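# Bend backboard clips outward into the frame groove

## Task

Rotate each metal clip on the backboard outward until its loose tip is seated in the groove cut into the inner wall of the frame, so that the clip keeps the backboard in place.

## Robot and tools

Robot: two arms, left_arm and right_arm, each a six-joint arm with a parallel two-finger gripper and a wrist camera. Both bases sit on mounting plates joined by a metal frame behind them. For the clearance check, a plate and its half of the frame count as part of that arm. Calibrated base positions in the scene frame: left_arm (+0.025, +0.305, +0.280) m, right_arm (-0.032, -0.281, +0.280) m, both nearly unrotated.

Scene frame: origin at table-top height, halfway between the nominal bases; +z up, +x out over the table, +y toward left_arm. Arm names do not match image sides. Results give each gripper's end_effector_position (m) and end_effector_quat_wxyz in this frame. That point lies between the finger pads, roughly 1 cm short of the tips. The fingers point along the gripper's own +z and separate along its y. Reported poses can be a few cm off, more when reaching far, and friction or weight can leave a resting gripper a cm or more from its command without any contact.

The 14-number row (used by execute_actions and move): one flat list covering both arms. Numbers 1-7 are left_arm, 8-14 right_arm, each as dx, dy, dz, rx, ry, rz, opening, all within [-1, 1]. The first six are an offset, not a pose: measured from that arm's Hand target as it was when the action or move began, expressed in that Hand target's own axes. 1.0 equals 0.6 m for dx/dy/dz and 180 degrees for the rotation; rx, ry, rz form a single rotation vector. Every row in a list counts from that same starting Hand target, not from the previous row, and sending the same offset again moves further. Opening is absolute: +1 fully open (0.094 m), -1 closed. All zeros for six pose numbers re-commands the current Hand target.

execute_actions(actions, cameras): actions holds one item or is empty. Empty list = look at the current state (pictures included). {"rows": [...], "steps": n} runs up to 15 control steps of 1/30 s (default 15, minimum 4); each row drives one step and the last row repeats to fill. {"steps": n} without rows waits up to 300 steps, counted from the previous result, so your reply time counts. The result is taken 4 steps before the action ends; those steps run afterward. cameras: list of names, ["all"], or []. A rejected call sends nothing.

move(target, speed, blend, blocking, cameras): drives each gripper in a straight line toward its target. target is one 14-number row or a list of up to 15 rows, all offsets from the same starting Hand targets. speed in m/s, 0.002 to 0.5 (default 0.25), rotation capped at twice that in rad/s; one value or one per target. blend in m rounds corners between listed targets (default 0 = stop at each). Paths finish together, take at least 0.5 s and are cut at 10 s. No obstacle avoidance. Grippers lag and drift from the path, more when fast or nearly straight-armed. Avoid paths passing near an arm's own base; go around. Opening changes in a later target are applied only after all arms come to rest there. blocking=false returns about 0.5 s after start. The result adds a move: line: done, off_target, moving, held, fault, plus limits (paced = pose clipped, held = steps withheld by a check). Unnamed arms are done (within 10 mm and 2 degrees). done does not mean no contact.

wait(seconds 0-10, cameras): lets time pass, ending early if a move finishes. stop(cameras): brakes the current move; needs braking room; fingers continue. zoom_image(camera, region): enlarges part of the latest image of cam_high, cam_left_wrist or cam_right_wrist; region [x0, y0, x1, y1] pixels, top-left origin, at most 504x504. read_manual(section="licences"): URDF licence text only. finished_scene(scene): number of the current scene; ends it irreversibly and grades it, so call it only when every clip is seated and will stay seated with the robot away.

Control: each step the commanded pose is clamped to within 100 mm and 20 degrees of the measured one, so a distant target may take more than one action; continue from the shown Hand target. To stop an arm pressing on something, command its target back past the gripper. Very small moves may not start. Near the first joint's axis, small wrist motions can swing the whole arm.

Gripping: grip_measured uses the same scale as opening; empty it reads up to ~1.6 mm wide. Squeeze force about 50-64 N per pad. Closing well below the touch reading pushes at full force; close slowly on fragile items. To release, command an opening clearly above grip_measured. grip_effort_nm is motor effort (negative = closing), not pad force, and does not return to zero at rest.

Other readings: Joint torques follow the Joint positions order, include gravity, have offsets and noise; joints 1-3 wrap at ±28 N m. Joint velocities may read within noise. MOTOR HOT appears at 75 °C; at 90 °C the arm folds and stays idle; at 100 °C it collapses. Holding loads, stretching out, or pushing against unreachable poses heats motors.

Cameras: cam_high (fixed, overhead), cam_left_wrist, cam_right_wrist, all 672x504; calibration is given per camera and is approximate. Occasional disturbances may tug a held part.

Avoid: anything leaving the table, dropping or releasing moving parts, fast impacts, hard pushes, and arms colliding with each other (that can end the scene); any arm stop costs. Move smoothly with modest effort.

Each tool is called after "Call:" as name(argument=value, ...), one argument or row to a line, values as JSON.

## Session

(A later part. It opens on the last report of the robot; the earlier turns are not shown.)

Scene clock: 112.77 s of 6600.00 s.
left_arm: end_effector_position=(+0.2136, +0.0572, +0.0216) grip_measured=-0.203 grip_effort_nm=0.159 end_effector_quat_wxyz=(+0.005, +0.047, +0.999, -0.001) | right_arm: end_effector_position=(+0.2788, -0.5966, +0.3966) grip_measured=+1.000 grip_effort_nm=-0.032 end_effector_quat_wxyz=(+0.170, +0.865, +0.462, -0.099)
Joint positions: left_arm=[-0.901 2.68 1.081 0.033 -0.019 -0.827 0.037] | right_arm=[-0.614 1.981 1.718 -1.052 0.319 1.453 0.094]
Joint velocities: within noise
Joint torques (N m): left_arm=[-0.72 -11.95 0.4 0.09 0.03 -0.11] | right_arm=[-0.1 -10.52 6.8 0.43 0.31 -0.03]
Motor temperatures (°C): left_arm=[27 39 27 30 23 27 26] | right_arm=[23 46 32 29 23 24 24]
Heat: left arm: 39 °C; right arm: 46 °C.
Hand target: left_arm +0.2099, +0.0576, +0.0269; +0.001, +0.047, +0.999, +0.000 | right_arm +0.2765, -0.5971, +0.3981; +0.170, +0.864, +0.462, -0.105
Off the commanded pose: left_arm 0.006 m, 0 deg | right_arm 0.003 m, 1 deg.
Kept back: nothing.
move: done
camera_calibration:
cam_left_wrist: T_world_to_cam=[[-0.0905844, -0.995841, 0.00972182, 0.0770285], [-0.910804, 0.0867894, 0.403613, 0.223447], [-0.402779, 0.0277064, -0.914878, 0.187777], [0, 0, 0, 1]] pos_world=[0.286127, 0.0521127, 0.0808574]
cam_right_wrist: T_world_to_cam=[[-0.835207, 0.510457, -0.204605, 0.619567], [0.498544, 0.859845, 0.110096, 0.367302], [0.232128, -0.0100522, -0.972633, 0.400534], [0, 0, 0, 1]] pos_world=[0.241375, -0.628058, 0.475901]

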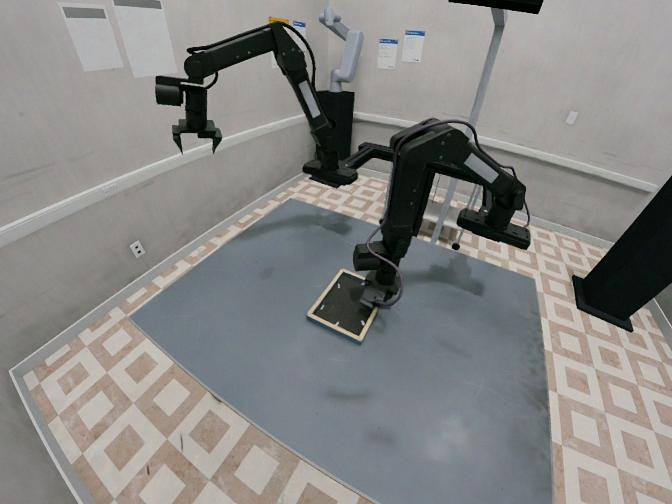

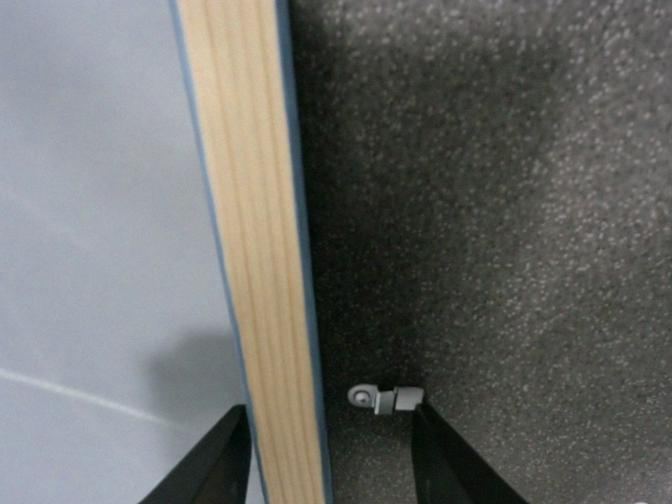

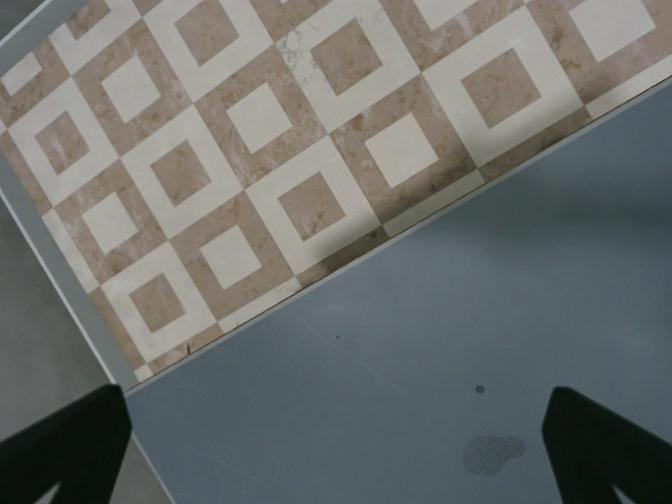

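Call:
move(
  target=[0.0, 0, 0.004, 0, 0, 0, -0.36, 0,0,0,0,0,0,1],
  speed=0.04,
  cameras=["cam_left_wrist"],
)

Call:
zoom_image(
  camera="cam_left_wrist",
  region=[200, 340, 440, 504],
)

Call:
move(
  target=[0.0, 0, 0, 0, 0, 0, -0.46, 0,0,0,0,0,0,1],
  speed=0.04,
  cameras=["cam_left_wrist"],
)

Call:
zoom_image(
  camera="cam_left_wrist",
  region=[200, 340, 440, 504],
)

Scene clock: 113.73 s of 6600.00 s.
left_arm: end_effector_position=(+0.2127, +0.0575, +0.0223) grip_measured=-0.357 grip_effort_nm=-0.120 end_effector_quat_wxyz=(+0.003, +0.047, +0.999, -0.001) | right_arm: end_effector_position=(+0.2788, -0.5966, +0.3966) grip_measured=+1.000 grip_effort_nm=-0.042 end_effector_quat_wxyz=(+0.170, +0.865, +0.462, -0.099)
Joint positions: left_arm=[-0.901 2.677 1.079 0.03 -0.016 -0.828 0.03] | right_arm=[-0.614 1.981 1.718 -1.052 0.319 1.453 0.094]
Joint velocities: within noise
Joint torques (N m): left_arm=[-0.66 -10.77 0.9 0.14 0 -0.11] | right_arm=[-0.09 -10.39 6.95 0.42 0.31 -0.02]
Motor temperatures (°C): left_arm=[27 39 27 30 23 27 26] | right_arm=[23 46 32 29 23 24 24]
Heat: left arm: 39 °C; right arm: 46 °C.
Hand target: left_arm +0.2100, +0.0576, +0.0245; +0.001, +0.046, +0.999, +0.000 | right_arm +0.2765, -0.5971, +0.3981; +0.170, +0.864, +0.462, -0.105
Off the commanded pose: left_arm 0.004 m, 0 deg | right_arm 0.003 m, 1 deg.
Kept back: nothing.
move: done
camera_calibration:
cam_left_wrist: T_world_to_cam=[[-0.0905995, -0.995839, 0.0098392, 0.0771749], [-0.909378, 0.086753, 0.406823, 0.221916], [-0.405984, 0.0279104, -0.913454, 0.188733], [0, 0, 0, 1]] pos_world=[0.285421, 0.0523342, 0.0813588]
Images, in order (width x height): cam_left_wrist 672x504.

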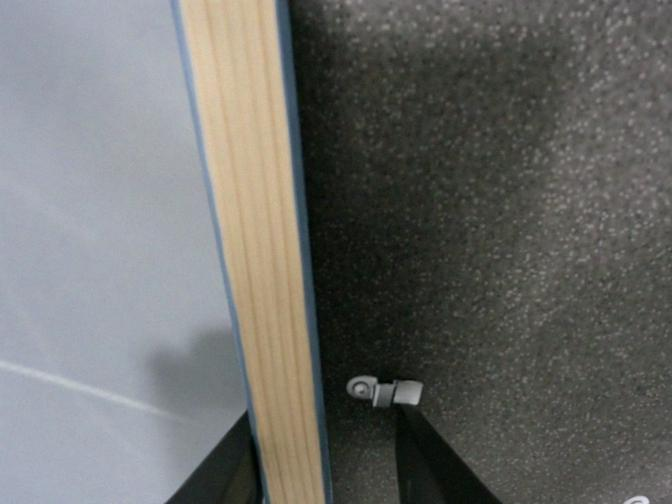

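Scaled by 2.100 from the camera's 672x504 image, which has a finer 960x720 frame.

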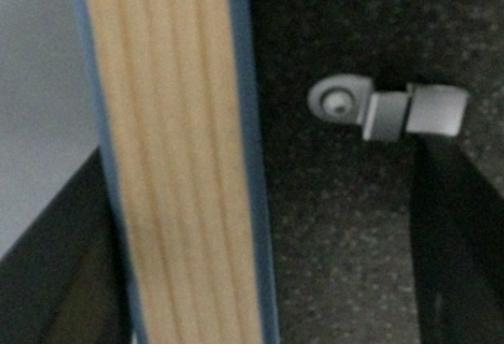

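Scene clock: 114.43 s of 6600.00 s.
left_arm: end_effector_position=(+0.2123, +0.0580, +0.0223) grip_measured=-0.456 grip_effort_nm=-0.198 end_effector_quat_wxyz=(+0.002, +0.047, +0.999, +0.000) | right_arm: end_effector_position=(+0.2788, -0.5966, +0.3966) grip_measured=+1.000 grip_effort_nm=-0.027 end_effector_quat_wxyz=(+0.170, +0.865, +0.462, -0.099)
Joint positions: left_arm=[-0.901 2.677 1.079 0.027 -0.016 -0.828 0.026] | right_arm=[-0.614 1.981 1.718 -1.052 0.319 1.453 0.094]
Joint velocities: within noise
Joint torques (N m): left_arm=[-0.68 -10.77 0.9 0.17 0 -0.11] | right_arm=[-0.01 -10.47 6.98 0.43 0.33 -0.02]
Motor temperatures (°C): left_arm=[27 39 27 30 23 27 26] | right_arm=[23 46 32 29 23 24 24]
Heat: left arm: 39 °C; right arm: 46 °C.
Hand target: left_arm +0.2100, +0.0576, +0.0245; +0.001, +0.046, +0.999, +0.000 | right_arm +0.2765, -0.5971, +0.3981; +0.170, +0.864, +0.462, -0.105
Off the commanded pose: left_arm 0.003 m, 0 deg | right_arm 0.003 m, 1 deg.
Kept back: nothing.
move: done
camera_calibration:
cam_left_wrist: T_world_to_cam=[[-0.0906213, -0.995854, 0.00786754, 0.0777146], [-0.908717, 0.085919, 0.408475, 0.221378], [-0.407457, 0.0298671, -0.912736, 0.188736], [0, 0, 0, 1]] pos_world=[0.285114, 0.0527349, 0.0812278]
Images, in order (width x height): cam_left_wrist 672x504.

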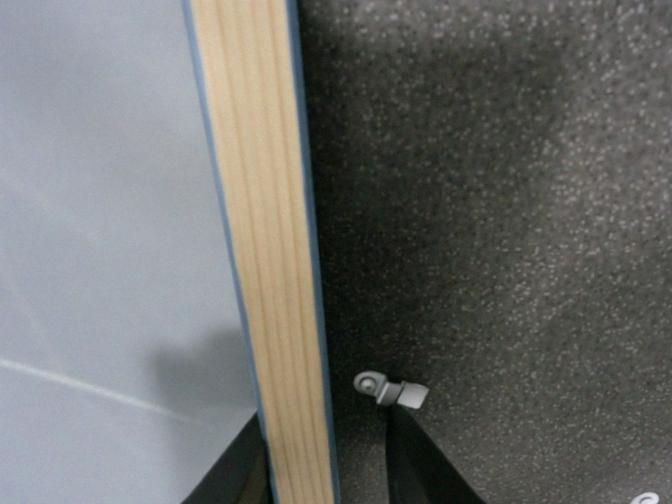

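Scaled by 2.100 from the camera's 672x504 image, which has a finer 960x720 frame.

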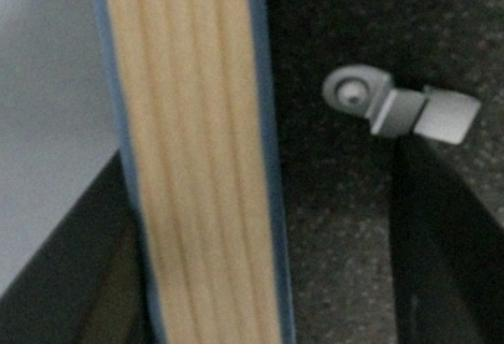

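Call:
move(
  target=[0.0, 0, 0, 0, 0, 0, -0.56, 0,0,0,0,0,0,1],
  speed=0.04,
  cameras=["cam_left_wrist"],
)

Call:
zoom_image(
  camera="cam_left_wrist",
  region=[200, 340, 440, 504],
)

Call:
move(
  target=[0.0, 0, 0, 0, 0, 0, -0.66, 0,0,0,0,0,0,1],
  speed=0.04,
  cameras=["cam_left_wrist"],
)

Call:
zoom_image(
  camera="cam_left_wrist",
  region=[200, 340, 440, 504],
)

Scene clock: 115.37 s of 6600.00 s.
left_arm: end_effector_position=(+0.2107, +0.0594, +0.0223) grip_measured=-0.557 grip_effort_nm=-0.125 end_effector_quat_wxyz=(-0.001, +0.047, +0.999, +0.001) | right_arm: end_effector_position=(+0.2788, -0.5966, +0.3966) grip_measured=+1.000 grip_effort_nm=-0.037 end_effector_quat_wxyz=(+0.170, +0.865, +0.462, -0.099)
Joint positions: left_arm=[-0.901 2.677 1.078 0.022 -0.014 -0.828 0.021] | right_arm=[-0.614 1.981 1.718 -1.052 0.319 1.453 0.094]
Joint velocities: within noise
Joint torques (N m): left_arm=[-0.68 -10.77 0.99 0.2 -0.02 -0.1] | right_arm=[-0.13 -10.47 7.04 0.41 0.3 -0.05]
Motor temperatures (°C): left_arm=[27 39 27 30 23 27 26] | right_arm=[23 46 32 29 23 24 24]
Heat: left arm: 39 °C; right arm: 46 °C.
Hand target: left_arm +0.2100, +0.0577, +0.0245; +0.001, +0.047, +0.999, +0.000 | right_arm +0.2765, -0.5971, +0.3981; +0.170, +0.864, +0.462, -0.105
Off the commanded pose: left_arm 0.003 m, 0 deg | right_arm 0.003 m, 1 deg.
Kept back: nothing.
move: done
camera_calibration:
cam_left_wrist: T_world_to_cam=[[-0.0906728, -0.99587, 0.00462267, 0.0789916], [-0.906347, 0.0844436, 0.414009, 0.219373], [-0.41269, 0.0333496, -0.910261, 0.188841], [0, 0, 0, 1]] pos_world=[0.283923, 0.053843, 0.0807069]
Images, in order (width x height): cam_left_wrist 672x504.

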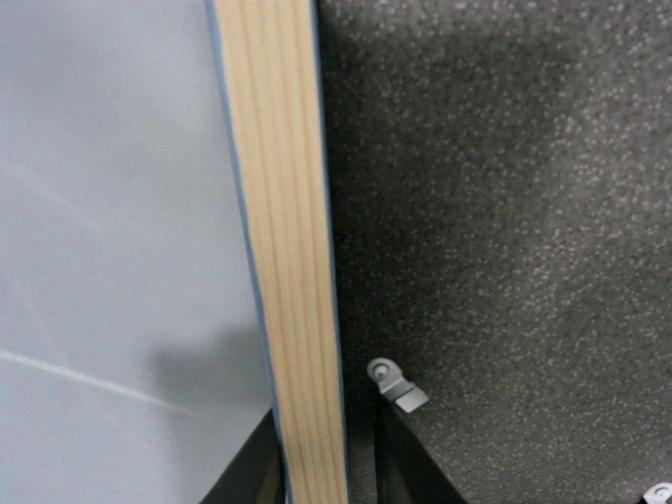

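Scaled by 2.100 from the camera's 672x504 image, which has a finer 960x720 frame.

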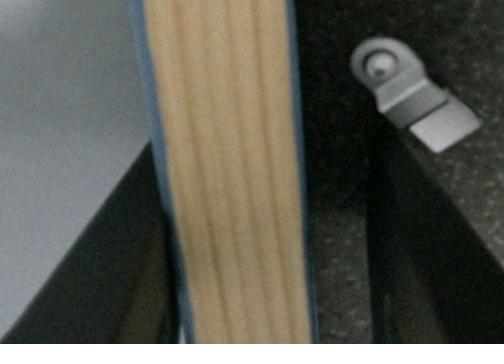

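Scene clock: 116.07 s of 6600.00 s.
left_arm: end_effector_position=(+0.2105, +0.0600, +0.0223) grip_measured=-0.657 grip_effort_nm=-0.125 end_effector_quat_wxyz=(-0.001, +0.047, +0.999, +0.003) | right_arm: end_effector_position=(+0.2788, -0.5966, +0.3966) grip_measured=+1.000 grip_effort_nm=-0.042 end_effector_quat_wxyz=(+0.170, +0.865, +0.462, -0.099)
Joint positions: left_arm=[-0.901 2.677 1.078 0.02 -0.015 -0.828 0.016] | right_arm=[-0.614 1.981 1.718 -1.052 0.319 1.453 0.094]
Joint velocities: within noise
Joint torques (N m): left_arm=[-0.66 -10.74 0.99 0.23 -0.01 -0.11] | right_arm=[0.02 -10.5 6.9 0.46 0.25 0.02]
Motor temperatures (°C): left_arm=[27 39 27 30 23 27 26] | right_arm=[23 46 32 29 23 24 24]
Heat: left arm: 39 °C; right arm: 46 °C.
Hand target: left_arm +0.2100, +0.0576, +0.0245; +0.001, +0.047, +0.999, +0.000 | right_arm +0.2765, -0.5971, +0.3981; +0.170, +0.864, +0.462, -0.105
Off the commanded pose: left_arm 0.003 m, 0 deg | right_arm 0.003 m, 1 deg.
Kept back: nothing.
move: done
camera_calibration:
cam_left_wrist: T_world_to_cam=[[-0.090712, -0.995875, 0.00187939, 0.079689], [-0.906053, 0.0833132, 0.414883, 0.219086], [-0.413328, 0.035932, -0.909873, 0.188695], [0, 0, 0, 1]] pos_world=[0.283725, 0.0543274, 0.0806435]
Images, in order (width x height): cam_left_wrist 672x504.

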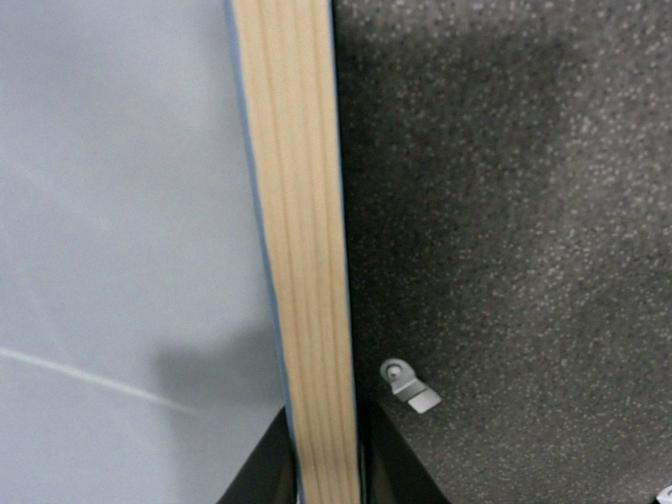

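Scaled by 2.100 from the camera's 672x504 image, which has a finer 960x720 frame.

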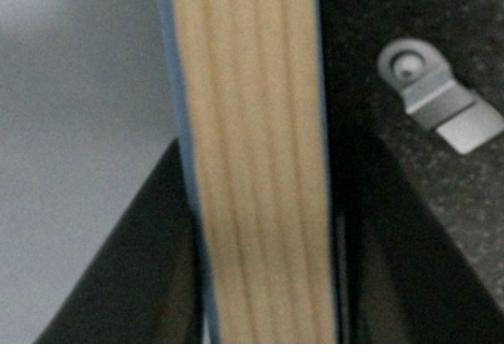

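Call:
move(
  target=[
    [0,0,0,0,0,0,-0.4,0,0,0,0,0,0,1],
    [-0.008, -0.009, -0.03, 0, 0, 0, -0.05, 0,0,0,0,0,0,1],
  ],
  speed=0.06,
  cameras=["cam_left_wrist"],
)

Scene clock: 118.63 s of 6600.00 s.
left_arm: end_effector_position=(+0.2137, +0.0560, +0.0352) grip_measured=-0.053 grip_effort_nm=0.164 end_effector_quat_wxyz=(-0.002, +0.047, +0.999, +0.003) | right_arm: end_effector_position=(+0.2788, -0.5966, +0.3966) grip_measured=+1.000 grip_effort_nm=-0.032 end_effector_quat_wxyz=(+0.170, +0.865, +0.462, -0.099)
Joint positions: left_arm=[-0.901 2.632 1.078 -0.025 -0.014 -0.828 0.045] | right_arm=[-0.614 1.981 1.718 -1.052 0.319 1.453 0.094]
Joint velocities: within noise
Joint torques (N m): left_arm=[-0.76 -12.42 1.22 0.09 -0.01 -0.12] | right_arm=[-0.01 -10.63 7.04 0.44 0.29 -0.03]
Motor temperatures (°C): left_arm=[27 40 27 30 23 27 26] | right_arm=[23 46 32 29 23 24 24]
Heat: left arm: 40 °C; right arm: 46 °C.
Hand target: left_arm +0.2142, +0.0518, +0.0425; +0.001, +0.047, +0.999, +0.000 | right_arm +0.2765, -0.5971, +0.3981; +0.170, +0.864, +0.462, -0.105
Off the commanded pose: left_arm 0.008 m, 0 deg | right_arm 0.003 m, 1 deg.
Kept back: nothing.
move: done
camera_calibration:
cam_left_wrist: T_world_to_cam=[[-0.0907185, -0.995875, 0.00157332, 0.0759322], [-0.905734, 0.0831638, 0.415607, 0.216886], [-0.414024, 0.0362782, -0.909543, 0.202045], [0, 0, 0, 1]] pos_world=[0.286981, 0.0502521, 0.0935099]
Images, in order (width x height): cam_left_wrist 672x504.

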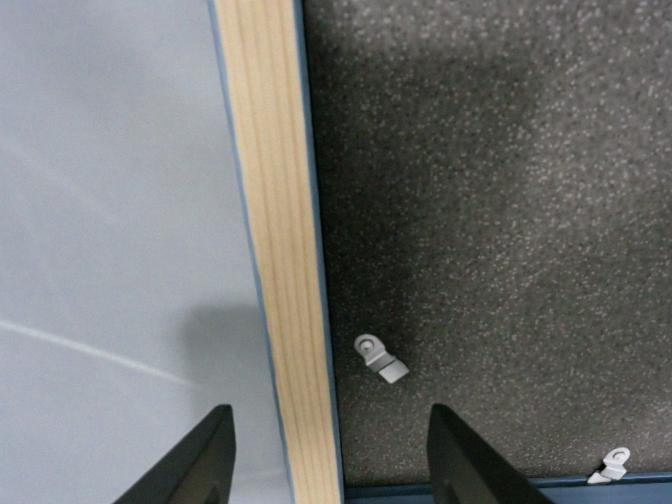

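Call:
move(
  target=[-0.003, 0, 0.044, 0, 0, 0, -0.05, 0,0,0,0,0,0,1],
  speed=0.05,
  cameras=["cam_left_wrist"],
)

Call:
zoom_image(
  camera="cam_left_wrist",
  region=[200, 340, 440, 504],
)

Scene clock: 119.80 s of 6600.00 s.
left_arm: end_effector_position=(+0.2155, +0.0532, +0.0217) grip_measured=-0.053 grip_effort_nm=0.159 end_effector_quat_wxyz=(-0.001, +0.047, +0.999, +0.002) | right_arm: end_effector_position=(+0.2788, -0.5966, +0.3966) grip_measured=+1.000 grip_effort_nm=-0.037 end_effector_quat_wxyz=(+0.170, +0.865, +0.462, -0.099)
Joint positions: left_arm=[-0.901 2.686 1.115 -0.008 -0.014 -0.828 0.045] | right_arm=[-0.614 1.981 1.718 -1.052 0.319 1.453 0.094]
Joint velocities: within noise
Joint torques (N m): left_arm=[-0.31 -8.36 2.37 0.33 -0.01 -0.06] | right_arm=[-0.09 -10.59 6.94 0.47 0.28 -0.02]
Motor temperatures (°C): left_arm=[27 40 27 30 23 27 26] | right_arm=[23 46 32 29 23 24 24]
Heat: left arm: 40 °C; right arm: 46 °C.
Hand target: left_arm +0.2161, +0.0516, +0.0162; +0.001, +0.047, +0.999, +0.000 | right_arm +0.2765, -0.5971, +0.3981; +0.170, +0.864, +0.462, -0.105
Off the commanded pose: left_arm 0.006 m, 0 deg | right_arm 0.003 m, 1 deg.
Kept back: nothing.
move: done
camera_calibration:
cam_left_wrist: T_world_to_cam=[[-0.0906925, -0.995874, 0.00323881, 0.0733631], [-0.906089, 0.0838647, 0.414692, 0.224346], [-0.413252, 0.0346748, -0.909956, 0.190559], [0, 0, 0, 1]] pos_world=[0.28868, 0.047638, 0.0801281]
Images, in order (width x height): cam_left_wrist 672x504.

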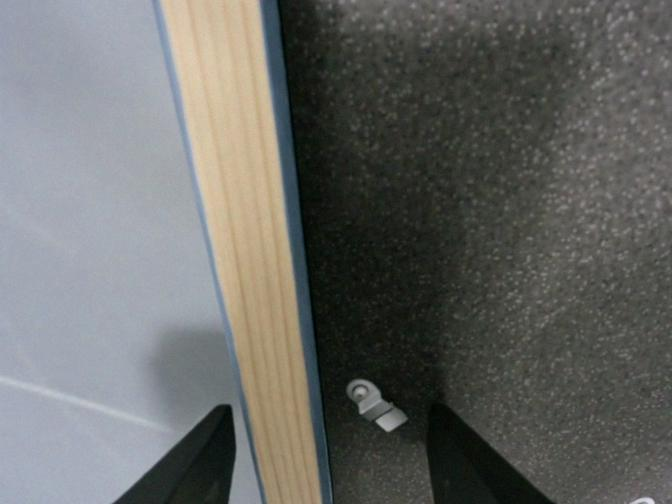

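Scaled by 2.100 from the camera's 672x504 image, which has a finer 960x720 frame.

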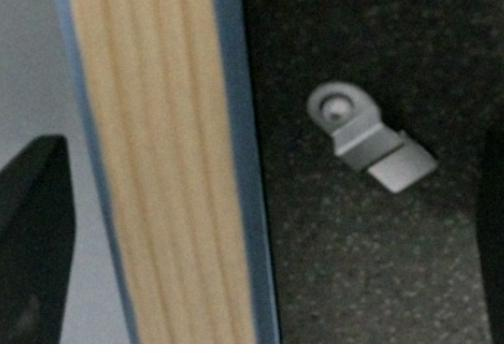

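Call:
move(
  target=[0,0,0,0,0,0,-0.3,0,0,0,0,0,0,1],
  speed=0.04,
  cameras=["cam_left_wrist"],
)

Call:
zoom_image(
  camera="cam_left_wrist",
  region=[200, 340, 440, 504],
)

Call:
move(
  target=[
    [0,0,0,0,0,0,-0.42,0,0,0,0,0,0,1],
    [0,0,0,0,0,0,-0.54,0,0,0,0,0,0,1],
  ],
  speed=0.04,
  cameras=["cam_left_wrist"],
)

Call:
zoom_image(
  camera="cam_left_wrist",
  region=[200, 340, 440, 504],
)

Scene clock: 120.73 s of 6600.00 s.
left_arm: end_effector_position=(+0.2159, +0.0525, +0.0217) grip_measured=-0.297 grip_effort_nm=-0.125 end_effector_quat_wxyz=(+0.000, +0.047, +0.999, +0.001) | right_arm: end_effector_position=(+0.2788, -0.5966, +0.3966) grip_measured=+1.000 grip_effort_nm=-0.032 end_effector_quat_wxyz=(+0.170, +0.865, +0.462, -0.099)
Joint positions: left_arm=[-0.901 2.686 1.115 -0.004 -0.014 -0.828 0.033] | right_arm=[-0.614 1.981 1.718 -1.052 0.319 1.453 0.094]
Joint velocities: within noise
Joint torques (N m): left_arm=[-0.31 -8.38 2.37 0.31 -0.02 -0.06] | right_arm=[-0.13 -10.56 6.93 0.45 0.29 -0.04]
Motor temperatures (°C): left_arm=[27 40 27 30 23 27 26] | right_arm=[23 46 32 29 23 24 24]
Heat: left arm: 40 °C; right arm: 46 °C.
Hand target: left_arm +0.2161, +0.0516, +0.0162; +0.001, +0.047, +0.999, +0.000 | right_arm +0.2765, -0.5971, +0.3981; +0.170, +0.864, +0.462, -0.105
Off the commanded pose: left_arm 0.006 m, 0 deg | right_arm 0.003 m, 1 deg.
Kept back: nothing.
move: done
camera_calibration:
cam_left_wrist: T_world_to_cam=[[-0.0906531, -0.995864, 0.00603097, 0.0726173], [-0.906826, 0.0850482, 0.412835, 0.224964], [-0.411641, 0.0319558, -0.910786, 0.190584], [0, 0, 0, 1]] pos_world=[0.289038, 0.0470939, 0.0802706]
Images, in order (width x height): cam_left_wrist 672x504.

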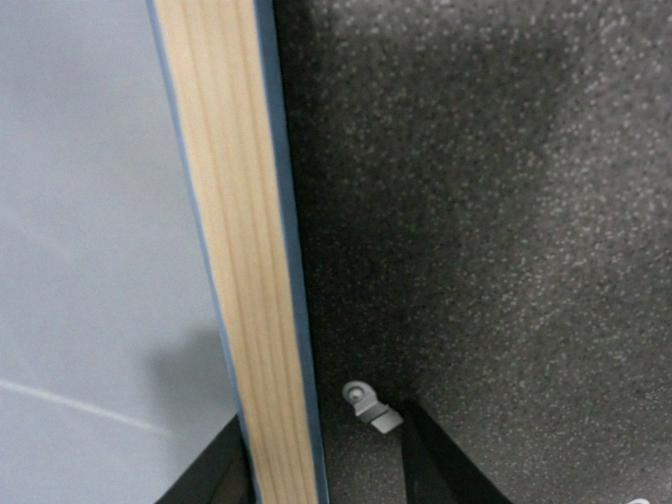

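Scaled by 2.100 from the camera's 672x504 image, which has a finer 960x720 frame.

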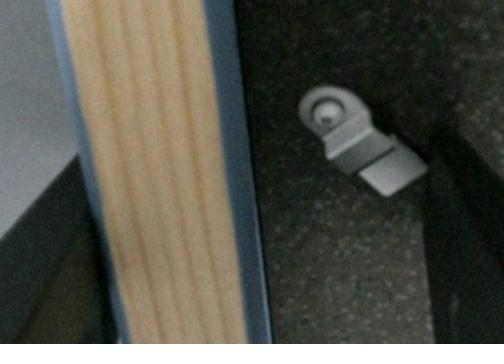

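Scene clock: 122.63 s of 6600.00 s.
left_arm: end_effector_position=(+0.2150, +0.0548, +0.0217) grip_measured=-0.536 grip_effort_nm=-0.217 end_effector_quat_wxyz=(-0.002, +0.047, +0.999, +0.005) | right_arm: end_effector_position=(+0.2788, -0.5966, +0.3966) grip_measured=+1.000 grip_effort_nm=-0.042 end_effector_quat_wxyz=(+0.170, +0.865, +0.462, -0.099)
Joint positions: left_arm=[-0.901 2.686 1.115 -0.014 -0.017 -0.828 0.022] | right_arm=[-0.614 1.981 1.718 -1.052 0.319 1.453 0.094]
Joint velocities: within noise
Joint torques (N m): left_arm=[-0.32 -8.36 2.36 0.37 0.02 -0.07] | right_arm=[-0.1 -10.48 7.06 0.43 0.27 -0.04]
Motor temperatures (°C): left_arm=[27 39 27 30 23 27 26] | right_arm=[23 46 32 29 23 24 24]
Heat: left arm: 39 °C; right arm: 46 °C.
Hand target: left_arm +0.2161, +0.0516, +0.0162; +0.001, +0.047, +0.999, +0.000 | right_arm +0.2765, -0.5971, +0.3981; +0.170, +0.864, +0.462, -0.105
Off the commanded pose: left_arm 0.007 m, 1 deg | right_arm 0.003 m, 1 deg.
Kept back: nothing.
move: done
camera_calibration:
cam_left_wrist: T_world_to_cam=[[-0.0907993, -0.995864, -0.0033253, 0.0750154], [-0.905557, 0.0811751, 0.416385, 0.223769], [-0.414393, 0.0408187, -0.909182, 0.19021], [0, 0, 0, 1]] pos_world=[0.288269, 0.0487765, 0.0800114]
Images, in order (width x height): cam_left_wrist 672x504.

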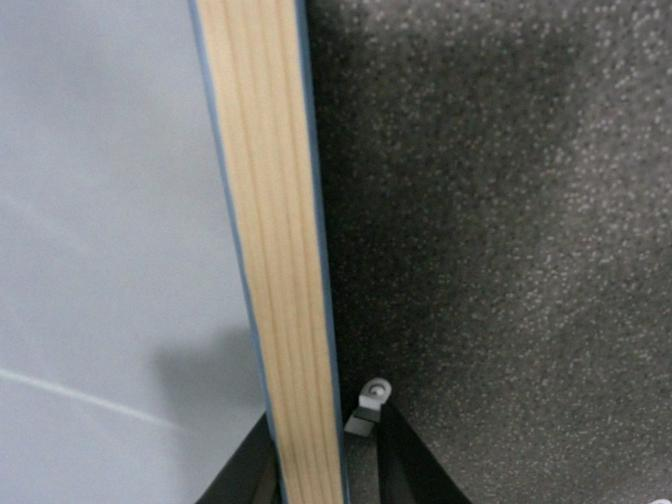

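Scaled by 2.100 from the camera's 672x504 image, which has a finer 960x720 frame.

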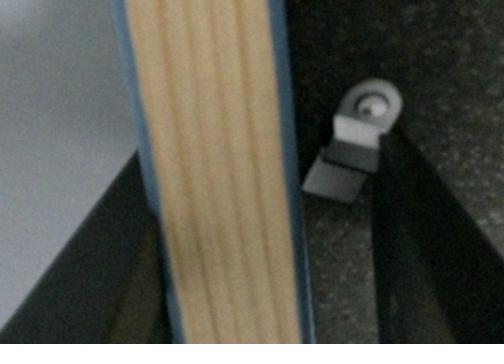

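Rotating well; continuing the squeeze.

Call:
move(
  target=[
    [0,0,0,0,0,0,-0.64,0,0,0,0,0,0,1],
    [0,0,0,0,0,0,-0.8,0,0,0,0,0,0,1],
  ],
  speed=0.04,
  cameras=["cam_left_wrist"],
)

Call:
zoom_image(
  camera="cam_left_wrist",
  region=[200, 340, 440, 504],
)

Call:
move(
  target=[0,0,0,0,0,0,-0.1,0,0,0,0,0,0,1],
  speed=0.04,
  cameras=["cam_left_wrist"],
)

Call:
zoom_image(
  camera="cam_left_wrist",
  region=[200, 340, 440, 504],
)

Scene clock: 124.77 s of 6600.00 s.
left_arm: end_effector_position=(+0.2166, +0.0547, +0.0219) grip_measured=-0.754 grip_effort_nm=-1.009 end_effector_quat_wxyz=(+0.000, +0.043, +0.999, +0.006) | right_arm: end_effector_position=(+0.2788, -0.5966, +0.3966) grip_measured=+1.000 grip_effort_nm=-0.032 end_effector_quat_wxyz=(+0.170, +0.865, +0.462, -0.099)
Joint positions: left_arm=[-0.9 2.686 1.117 -0.013 -0.022 -0.834 0.012] | right_arm=[-0.614 1.981 1.718 -1.052 0.319 1.453 0.094]
Joint velocities: within noise
Joint torques (N m): left_arm=[-0.46 -8.39 2.24 0.38 0.07 -0.01] | right_arm=[0.01 -10.48 6.95 0.41 0.29 -0.01]
Motor temperatures (°C): left_arm=[27 39 27 30 23 27 26] | right_arm=[23 46 32 29 23 24 24]
Heat: left arm: 39 °C; right arm: 46 °C.
Hand target: left_arm +0.2161, +0.0515, +0.0162; +0.001, +0.047, +0.999, +0.000 | right_arm +0.2765, -0.5971, +0.3981; +0.170, +0.864, +0.462, -0.105
Off the commanded pose: left_arm 0.007 m, 1 deg | right_arm 0.003 m, 1 deg.
Kept back: nothing.
move: done
camera_calibration:
cam_left_wrist: T_world_to_cam=[[-0.0831928, -0.996522, -0.00473428, 0.0735508], [-0.908253, 0.0738672, 0.41185, 0.226308], [-0.410068, 0.0385629, -0.911239, 0.190228], [0, 0, 0, 1]] pos_world=[0.289671, 0.0492425, 0.0804861]
Images, in order (width x height): cam_left_wrist 672x504.

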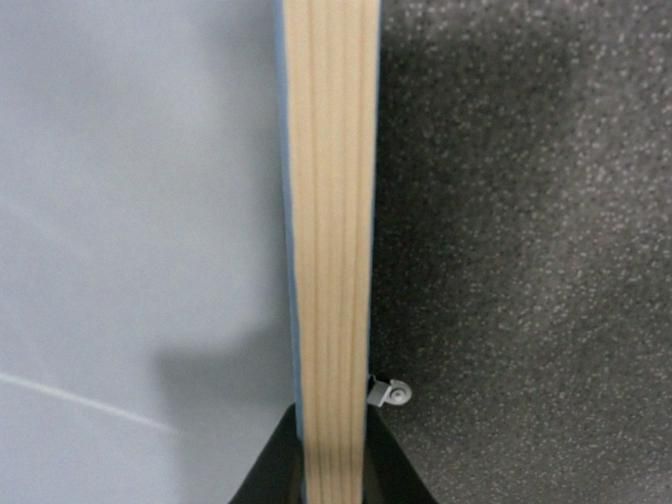

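Scaled by 2.100 from the camera's 672x504 image, which has a finer 960x720 frame.

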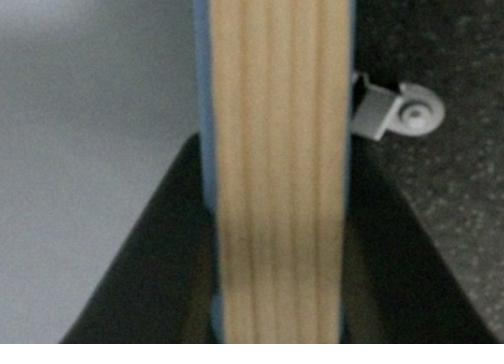

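Scene clock: 125.47 s of 6600.00 s.
left_arm: end_effector_position=(+0.2166, +0.0547, +0.0219) grip_measured=-0.103 grip_effort_nm=0.173 end_effector_quat_wxyz=(+0.000, +0.043, +0.999, +0.006) | right_arm: end_effector_position=(+0.2788, -0.5966, +0.3966) grip_measured=+1.000 grip_effort_nm=-0.037 end_effector_quat_wxyz=(+0.170, +0.865, +0.462, -0.099)
Joint positions: left_arm=[-0.9 2.686 1.117 -0.013 -0.022 -0.833 0.042] | right_arm=[-0.614 1.981 1.718 -1.052 0.319 1.453 0.094]
Joint velocities: within noise
Joint torques (N m): left_arm=[-0.44 -8.4 2.22 0.37 0.06 -0.02] | right_arm=[-0.03 -10.54 7.04 0.42 0.27 -0.02]
Motor temperatures (°C): left_arm=[27 39 27 30 23 27 26] | right_arm=[23 46 32 29 23 24 24]
Heat: left arm: 39 °C; right arm: 46 °C.
Hand target: left_arm +0.2160, +0.0515, +0.0162; +0.001, +0.047, +0.999, +0.000 | right_arm +0.2765, -0.5971, +0.3981; +0.170, +0.864, +0.462, -0.105
Off the commanded pose: left_arm 0.007 m, 1 deg | right_arm 0.003 m, 1 deg.
Kept back: nothing.
move: done
camera_calibration:
cam_left_wrist: T_world_to_cam=[[-0.0835729, -0.99649, -0.00473435, 0.0736314], [-0.908223, 0.0742134, 0.411854, 0.226283], [-0.410057, 0.0387197, -0.911237, 0.190217], [0, 0, 0, 1]] pos_world=[0.289669, 0.0492146, 0.0804857]
Images, in order (width x height): cam_left_wrist 672x504.

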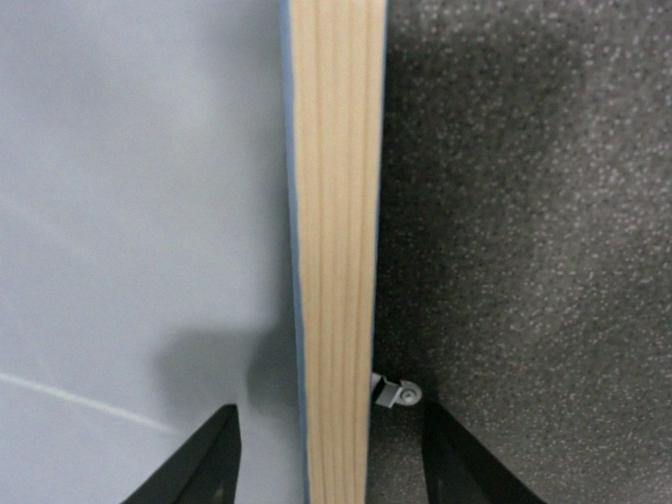

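Scaled by 2.100 from the camera's 672x504 image, which has a finer 960x720 frame.

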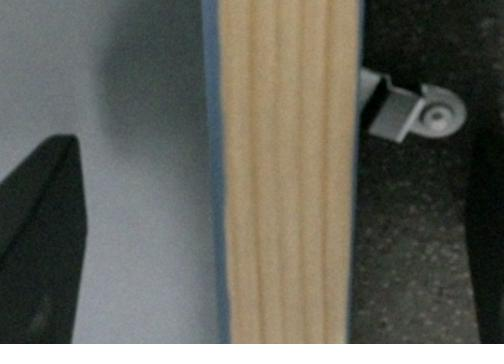

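Call:
move(
  target=[
    [0,0,-0.035,0,0,0,-0.1,0,0,0,0,0,0,1],
    [-0.034,-0.015,-0.035,0,0,0,-0.1,0,0,0,0,0,0,1],
  ],
  speed=0.06,
  cameras=["cam_left_wrist"],
)

Scene clock: 127.07 s of 6600.00 s.
left_arm: end_effector_position=(+0.2331, +0.0429, +0.0339) grip_measured=-0.103 grip_effort_nm=0.164 end_effector_quat_wxyz=(+0.002, +0.044, +0.999, +0.002) | right_arm: end_effector_position=(+0.2788, -0.5966, +0.3966) grip_measured=+1.000 grip_effort_nm=-0.037 end_effector_quat_wxyz=(+0.170, +0.865, +0.462, -0.099)
Joint positions: left_arm=[-0.881 2.66 1.176 -0.089 -0.018 -0.814 0.042] | right_arm=[-0.614 1.981 1.718 -1.052 0.319 1.453 0.094]
Joint velocities: within noise
Joint torques (N m): left_arm=[0.08 -11.32 2.52 0.09 0.03 0.03] | right_arm=[-0.05 -10.55 6.99 0.41 0.3 -0.02]
Motor temperatures (°C): left_arm=[27 39 27 30 23 27 26] | right_arm=[23 46 32 29 23 24 24]
Heat: left arm: 39 °C; right arm: 46 °C.
Hand target: left_arm +0.2355, +0.0406, +0.0372; +0.001, +0.047, +0.999, +0.000 | right_arm +0.2765, -0.5971, +0.3981; +0.170, +0.864, +0.462, -0.105
Off the commanded pose: left_arm 0.005 m, 0 deg | right_arm 0.003 m, 1 deg.
Kept back: nothing.
move: done
camera_calibration:
cam_left_wrist: T_world_to_cam=[[-0.0841994, -0.996442, 0.00384632, 0.0631071], [-0.909132, 0.0784007, 0.409064, 0.237292], [-0.40791, 0.0309461, -0.912498, 0.208285], [0, 0, 0, 1]] pos_world=[0.306005, 0.0378331, 0.0927497]
Images, in order (width x height): cam_left_wrist 672x504.

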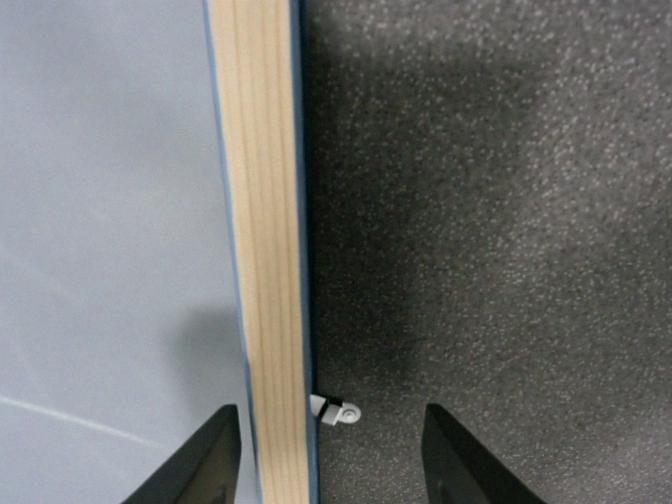

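Call:
zoom_image(
  camera="cam_left_wrist",
  region=[260, 360, 400, 465],
)

Scaled by 3.600 from the camera's 672x504 image, which has a finer 960x720 frame.

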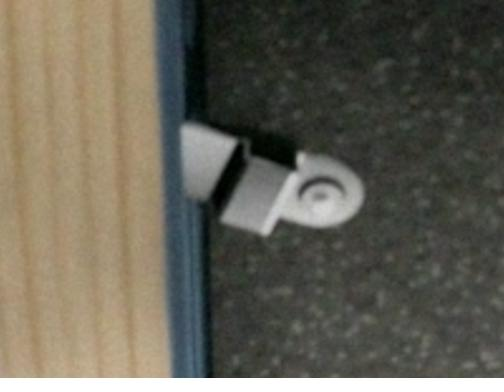

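Call:
move(
  target=[
    [-0.009,0.014,0,0,0,0,-0.1,0,0,0,0,0,0,1],
    [-0.009,0.014,0.036,0,0,0,-0.1,0,0,0,0,0,0,1],
  ],
  speed=0.05,
  cameras=["cam_left_wrist"],
)

Call:
zoom_image(
  camera="cam_left_wrist",
  region=[200, 360, 440, 504],
)

Scene clock: 128.53 s of 6600.00 s.
left_arm: end_effector_position=(+0.2405, +0.0495, +0.0220) grip_measured=-0.103 grip_effort_nm=0.168 end_effector_quat_wxyz=(-0.001, +0.043, +0.999, +0.003) | right_arm: end_effector_position=(+0.2788, -0.5966, +0.3966) grip_measured=+1.000 grip_effort_nm=-0.037 end_effector_quat_wxyz=(+0.170, +0.865, +0.462, -0.099)
Joint positions: left_arm=[-0.85 2.703 1.201 -0.075 -0.016 -0.783 0.042] | right_arm=[-0.614 1.981 1.718 -1.052 0.319 1.453 0.094]
Joint velocities: within noise
Joint torques (N m): left_arm=[-0.05 -8.61 2.76 0.34 0.01 0.03] | right_arm=[-0.02 -10.59 7.01 0.41 0.28 0]
Motor temperatures (°C): left_arm=[27 39 27 30 23 27 26] | right_arm=[23 46 32 29 23 24 24]
Heat: left arm: 39 °C; right arm: 46 °C.
Hand target: left_arm +0.2416, +0.0485, +0.0155; +0.001, +0.047, +0.999, +0.000 | right_arm +0.2765, -0.5971, +0.3981; +0.170, +0.864, +0.462, -0.105
Off the commanded pose: left_arm 0.007 m, 0 deg | right_arm 0.003 m, 1 deg.
Kept back: nothing.
move: done
camera_calibration:
cam_left_wrist: T_world_to_cam=[[-0.0834811, -0.996508, 0.00186304, 0.070269], [-0.907305, 0.0767811, 0.413403, 0.247921], [-0.412102, 0.032821, -0.910546, 0.20115], [0, 0, 0, 1]] pos_world=[0.313701, 0.0443859, 0.0805342]
Images, in order (width x height): cam_left_wrist 672x504.

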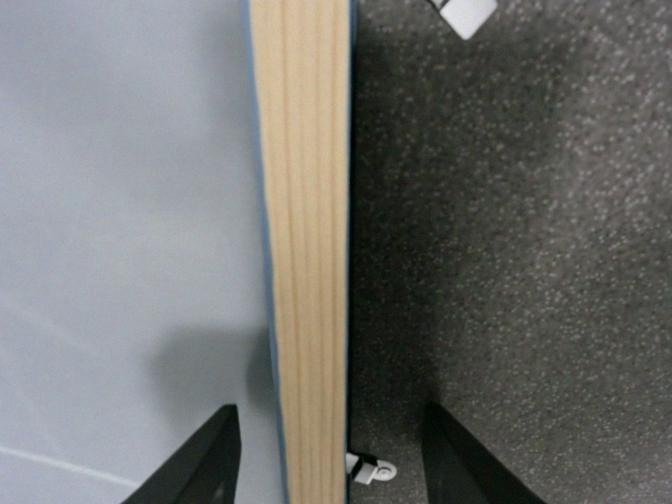

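Scaled by 2.100 from the camera's 672x504 image, which has a finer 960x720 frame.

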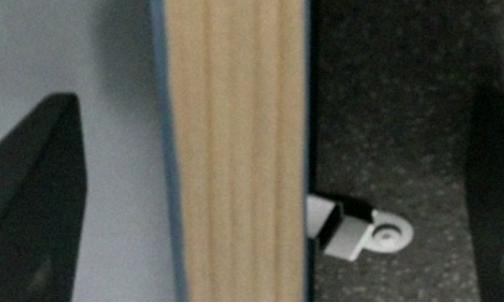

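Call:
move(
  target=[
    [0,0,-0.008,0,0,0,-0.1,0,0,0,0,0,0,1],
    [0.006,0.001,-0.008,0,0,0,-0.1,0,0,0,0,0,0,1],
    [0.006,0.001,0.0,0,0,0,-0.1,0,0,0,0,0,0,1],
  ],
  speed=0.05,
  cameras=["cam_left_wrist"],
)

Call:
zoom_image(
  camera="cam_left_wrist",
  region=[200, 360, 440, 504],
)

Scene clock: 129.63 s of 6600.00 s.
left_arm: end_effector_position=(+0.2425, +0.0472, +0.0220) grip_measured=-0.103 grip_effort_nm=0.164 end_effector_quat_wxyz=(+0.003, +0.043, +0.999, -0.002) | right_arm: end_effector_position=(+0.2788, -0.5966, +0.3966) grip_measured=+1.000 grip_effort_nm=-0.037 end_effector_quat_wxyz=(+0.170, +0.865, +0.462, -0.099)
Joint positions: left_arm=[-0.85 2.703 1.201 -0.063 -0.016 -0.783 0.042] | right_arm=[-0.614 1.981 1.718 -1.052 0.319 1.453 0.094]
Joint velocities: within noise
Joint torques (N m): left_arm=[-0.55 -8.92 1.69 0.35 0.01 -0.03] | right_arm=[0.02 -10.58 6.9 0.46 0.3 0]
Motor temperatures (°C): left_arm=[27 39 27 30 23 27 26] | right_arm=[23 46 32 29 23 24 24]
Heat: left arm: 39 °C; right arm: 46 °C.
Hand target: left_arm +0.2381, +0.0495, +0.0155; +0.001, +0.047, +0.999, +0.000 | right_arm +0.2765, -0.5971, +0.3981; +0.170, +0.864, +0.462, -0.105
Off the commanded pose: left_arm 0.008 m, 1 deg | right_arm 0.003 m, 1 deg.
Kept back: nothing.
move: done
camera_calibration:
cam_left_wrist: T_world_to_cam=[[-0.0833634, -0.996464, 0.0105, 0.0679008], [-0.910542, 0.0804483, 0.405513, 0.250661], [-0.404924, 0.0242442, -0.914029, 0.200775], [0, 0, 0, 1]] pos_world=[0.315196, 0.0426279, 0.0811552]
Images, in order (width x height): cam_left_wrist 672x504.

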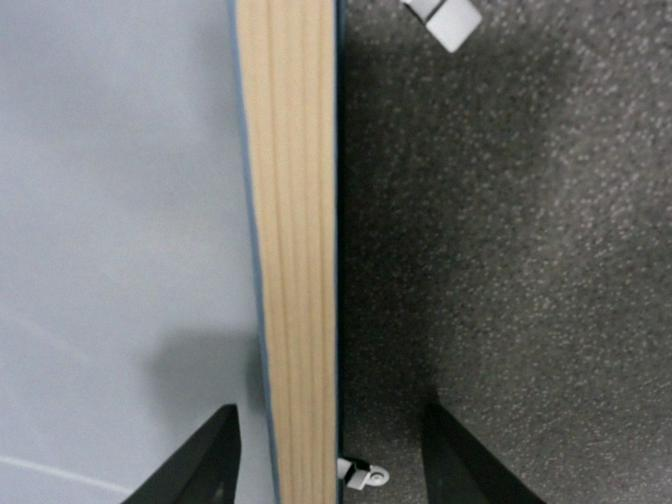

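Scaled by 2.100 from the camera's 672x504 image, which has a finer 960x720 frame.

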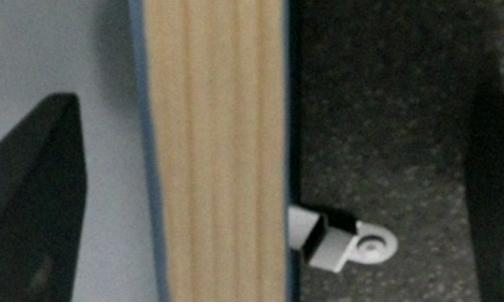

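Call:
move(
  target=[
    [0.0,0.003,-0.022,0,0,0,-0.1,0,0,0,0,0,0,1],
    [0.006,0.003,-0.022,0,0,0,-0.1,0,0,0,0,0,0,1],
    [0.006,0.003,-0.004,0,0,0,-0.1,0,0,0,0,0,0,1],
  ],
  speed=0.05,
  cameras=["cam_left_wrist"],
)

Call:
zoom_image(
  camera="cam_left_wrist",
  region=[200, 360, 440, 504],
)

Scene clock: 130.70 s of 6600.00 s.
left_arm: end_effector_position=(+0.2351, +0.0553, +0.0220) grip_measured=-0.103 grip_effort_nm=0.164 end_effector_quat_wxyz=(-0.003, +0.044, +0.999, +0.005) | right_arm: end_effector_position=(+0.2788, -0.5966, +0.3966) grip_measured=+1.000 grip_effort_nm=-0.042 end_effector_quat_wxyz=(+0.170, +0.865, +0.462, -0.099)
Joint positions: left_arm=[-0.851 2.696 1.171 -0.058 -0.016 -0.783 0.042] | right_arm=[-0.614 1.981 1.718 -1.052 0.319 1.453 0.094]
Joint velocities: within noise
Joint torques (N m): left_arm=[-0.77 -9.26 2.14 0.37 0 -0.07] | right_arm=[-0.1 -10.54 7.12 0.4 0.28 -0.03]
Motor temperatures (°C): left_arm=[27 39 27 29 23 27 26] | right_arm=[23 46 32 29 23 24 24]
Heat: left arm: 39 °C; right arm: 46 °C.
Hand target: left_arm +0.2348, +0.0515, +0.0180; +0.001, +0.047, +0.999, +0.000 | right_arm +0.2765, -0.5971, +0.3981; +0.170, +0.864, +0.462, -0.105
Off the commanded pose: left_arm 0.005 m, 1 deg | right_arm 0.003 m, 1 deg.
Kept back: nothing.
move: done
camera_calibration:
cam_left_wrist: T_world_to_cam=[[-0.0847021, -0.996404, -0.00217573, 0.0759164], [-0.90546, 0.0760594, 0.41756, 0.242094], [-0.415893, 0.0373383, -0.908647, 0.199256], [0, 0, 0, 1]] pos_world=[0.308506, 0.04979, 0.0801294]
Images, in order (width x height): cam_left_wrist 672x504.

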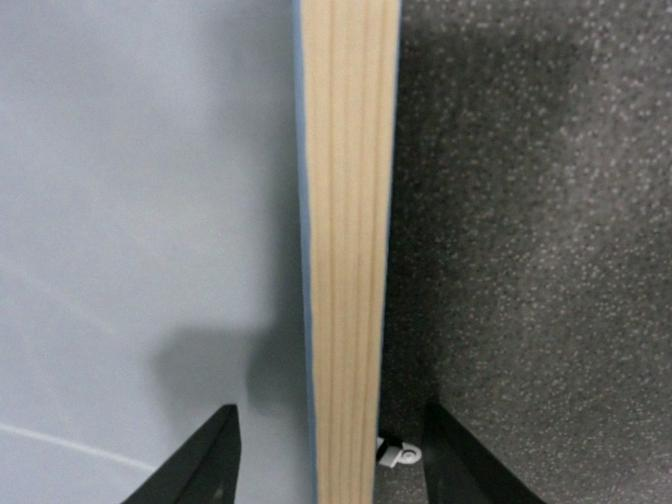

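Scaled by 2.100 from the camera's 672x504 image, which has a finer 960x720 frame.

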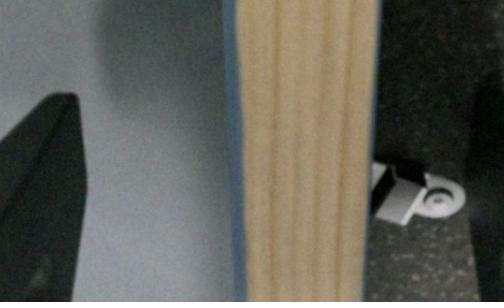

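Call:
move(
  target=[
    [0.0,0.0,-0.01,0,0,0,-0.1,0,0,0,0,0,0,1],
    [-0.007,0.0,-0.01,0,0,0,-0.1,0,0,0,0,0,0,1],
    [-0.007,0.00,0.0,0,0,0,-0.1,0,0,0,0,0,0,1],
  ],
  speed=0.05,
  cameras=["cam_left_wrist"],
)

Call:
zoom_image(
  camera="cam_left_wrist",
  region=[200, 360, 440, 504],
)

Scene clock: 131.73 s of 6600.00 s.
left_arm: end_effector_position=(+0.2375, +0.0523, +0.0225) grip_measured=-0.103 grip_effort_nm=0.159 end_effector_quat_wxyz=(+0.000, +0.044, +0.999, +0.002) | right_arm: end_effector_position=(+0.2788, -0.5966, +0.3966) grip_measured=+1.000 grip_effort_nm=-0.037 end_effector_quat_wxyz=(+0.170, +0.865, +0.462, -0.099)
Joint positions: left_arm=[-0.851 2.696 1.179 -0.058 -0.016 -0.783 0.042] | right_arm=[-0.614 1.981 1.718 -1.052 0.319 1.453 0.094]
Joint velocities: within noise
Joint torques (N m): left_arm=[-0.08 -9.06 2.61 0.29 0.01 0.02] | right_arm=[-0.01 -10.5 6.94 0.39 0.31 -0.03]
Motor temperatures (°C): left_arm=[27 39 27 29 23 27 26] | right_arm=[23 46 32 29 23 24 24]
Heat: left arm: 39 °C; right arm: 46 °C.
Hand target: left_arm +0.2388, +0.0512, +0.0180; +0.001, +0.047, +0.999, +0.000 | right_arm +0.2765, -0.5971, +0.3981; +0.170, +0.864, +0.462, -0.105
Off the commanded pose: left_arm 0.005 m, 0 deg | right_arm 0.003 m, 1 deg.
Kept back: nothing.
move: done
camera_calibration:
cam_left_wrist: T_world_to_cam=[[-0.0845985, -0.996409, 0.00349157, 0.0730117], [-0.907388, 0.0784872, 0.4129, 0.244713], [-0.411691, 0.0317625, -0.91077, 0.200229], [0, 0, 0, 1]] pos_world=[0.310659, 0.0471828, 0.0810654]
Images, in order (width x height): cam_left_wrist 672x504.

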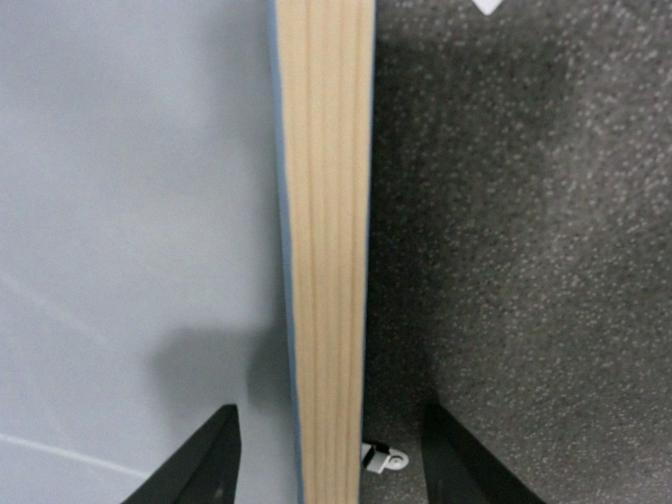

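Scaled by 2.100 from the camera's 672x504 image, which has a finer 960x720 frame.

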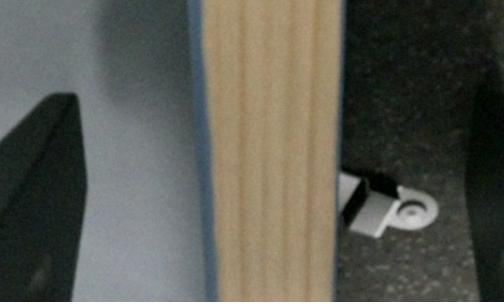

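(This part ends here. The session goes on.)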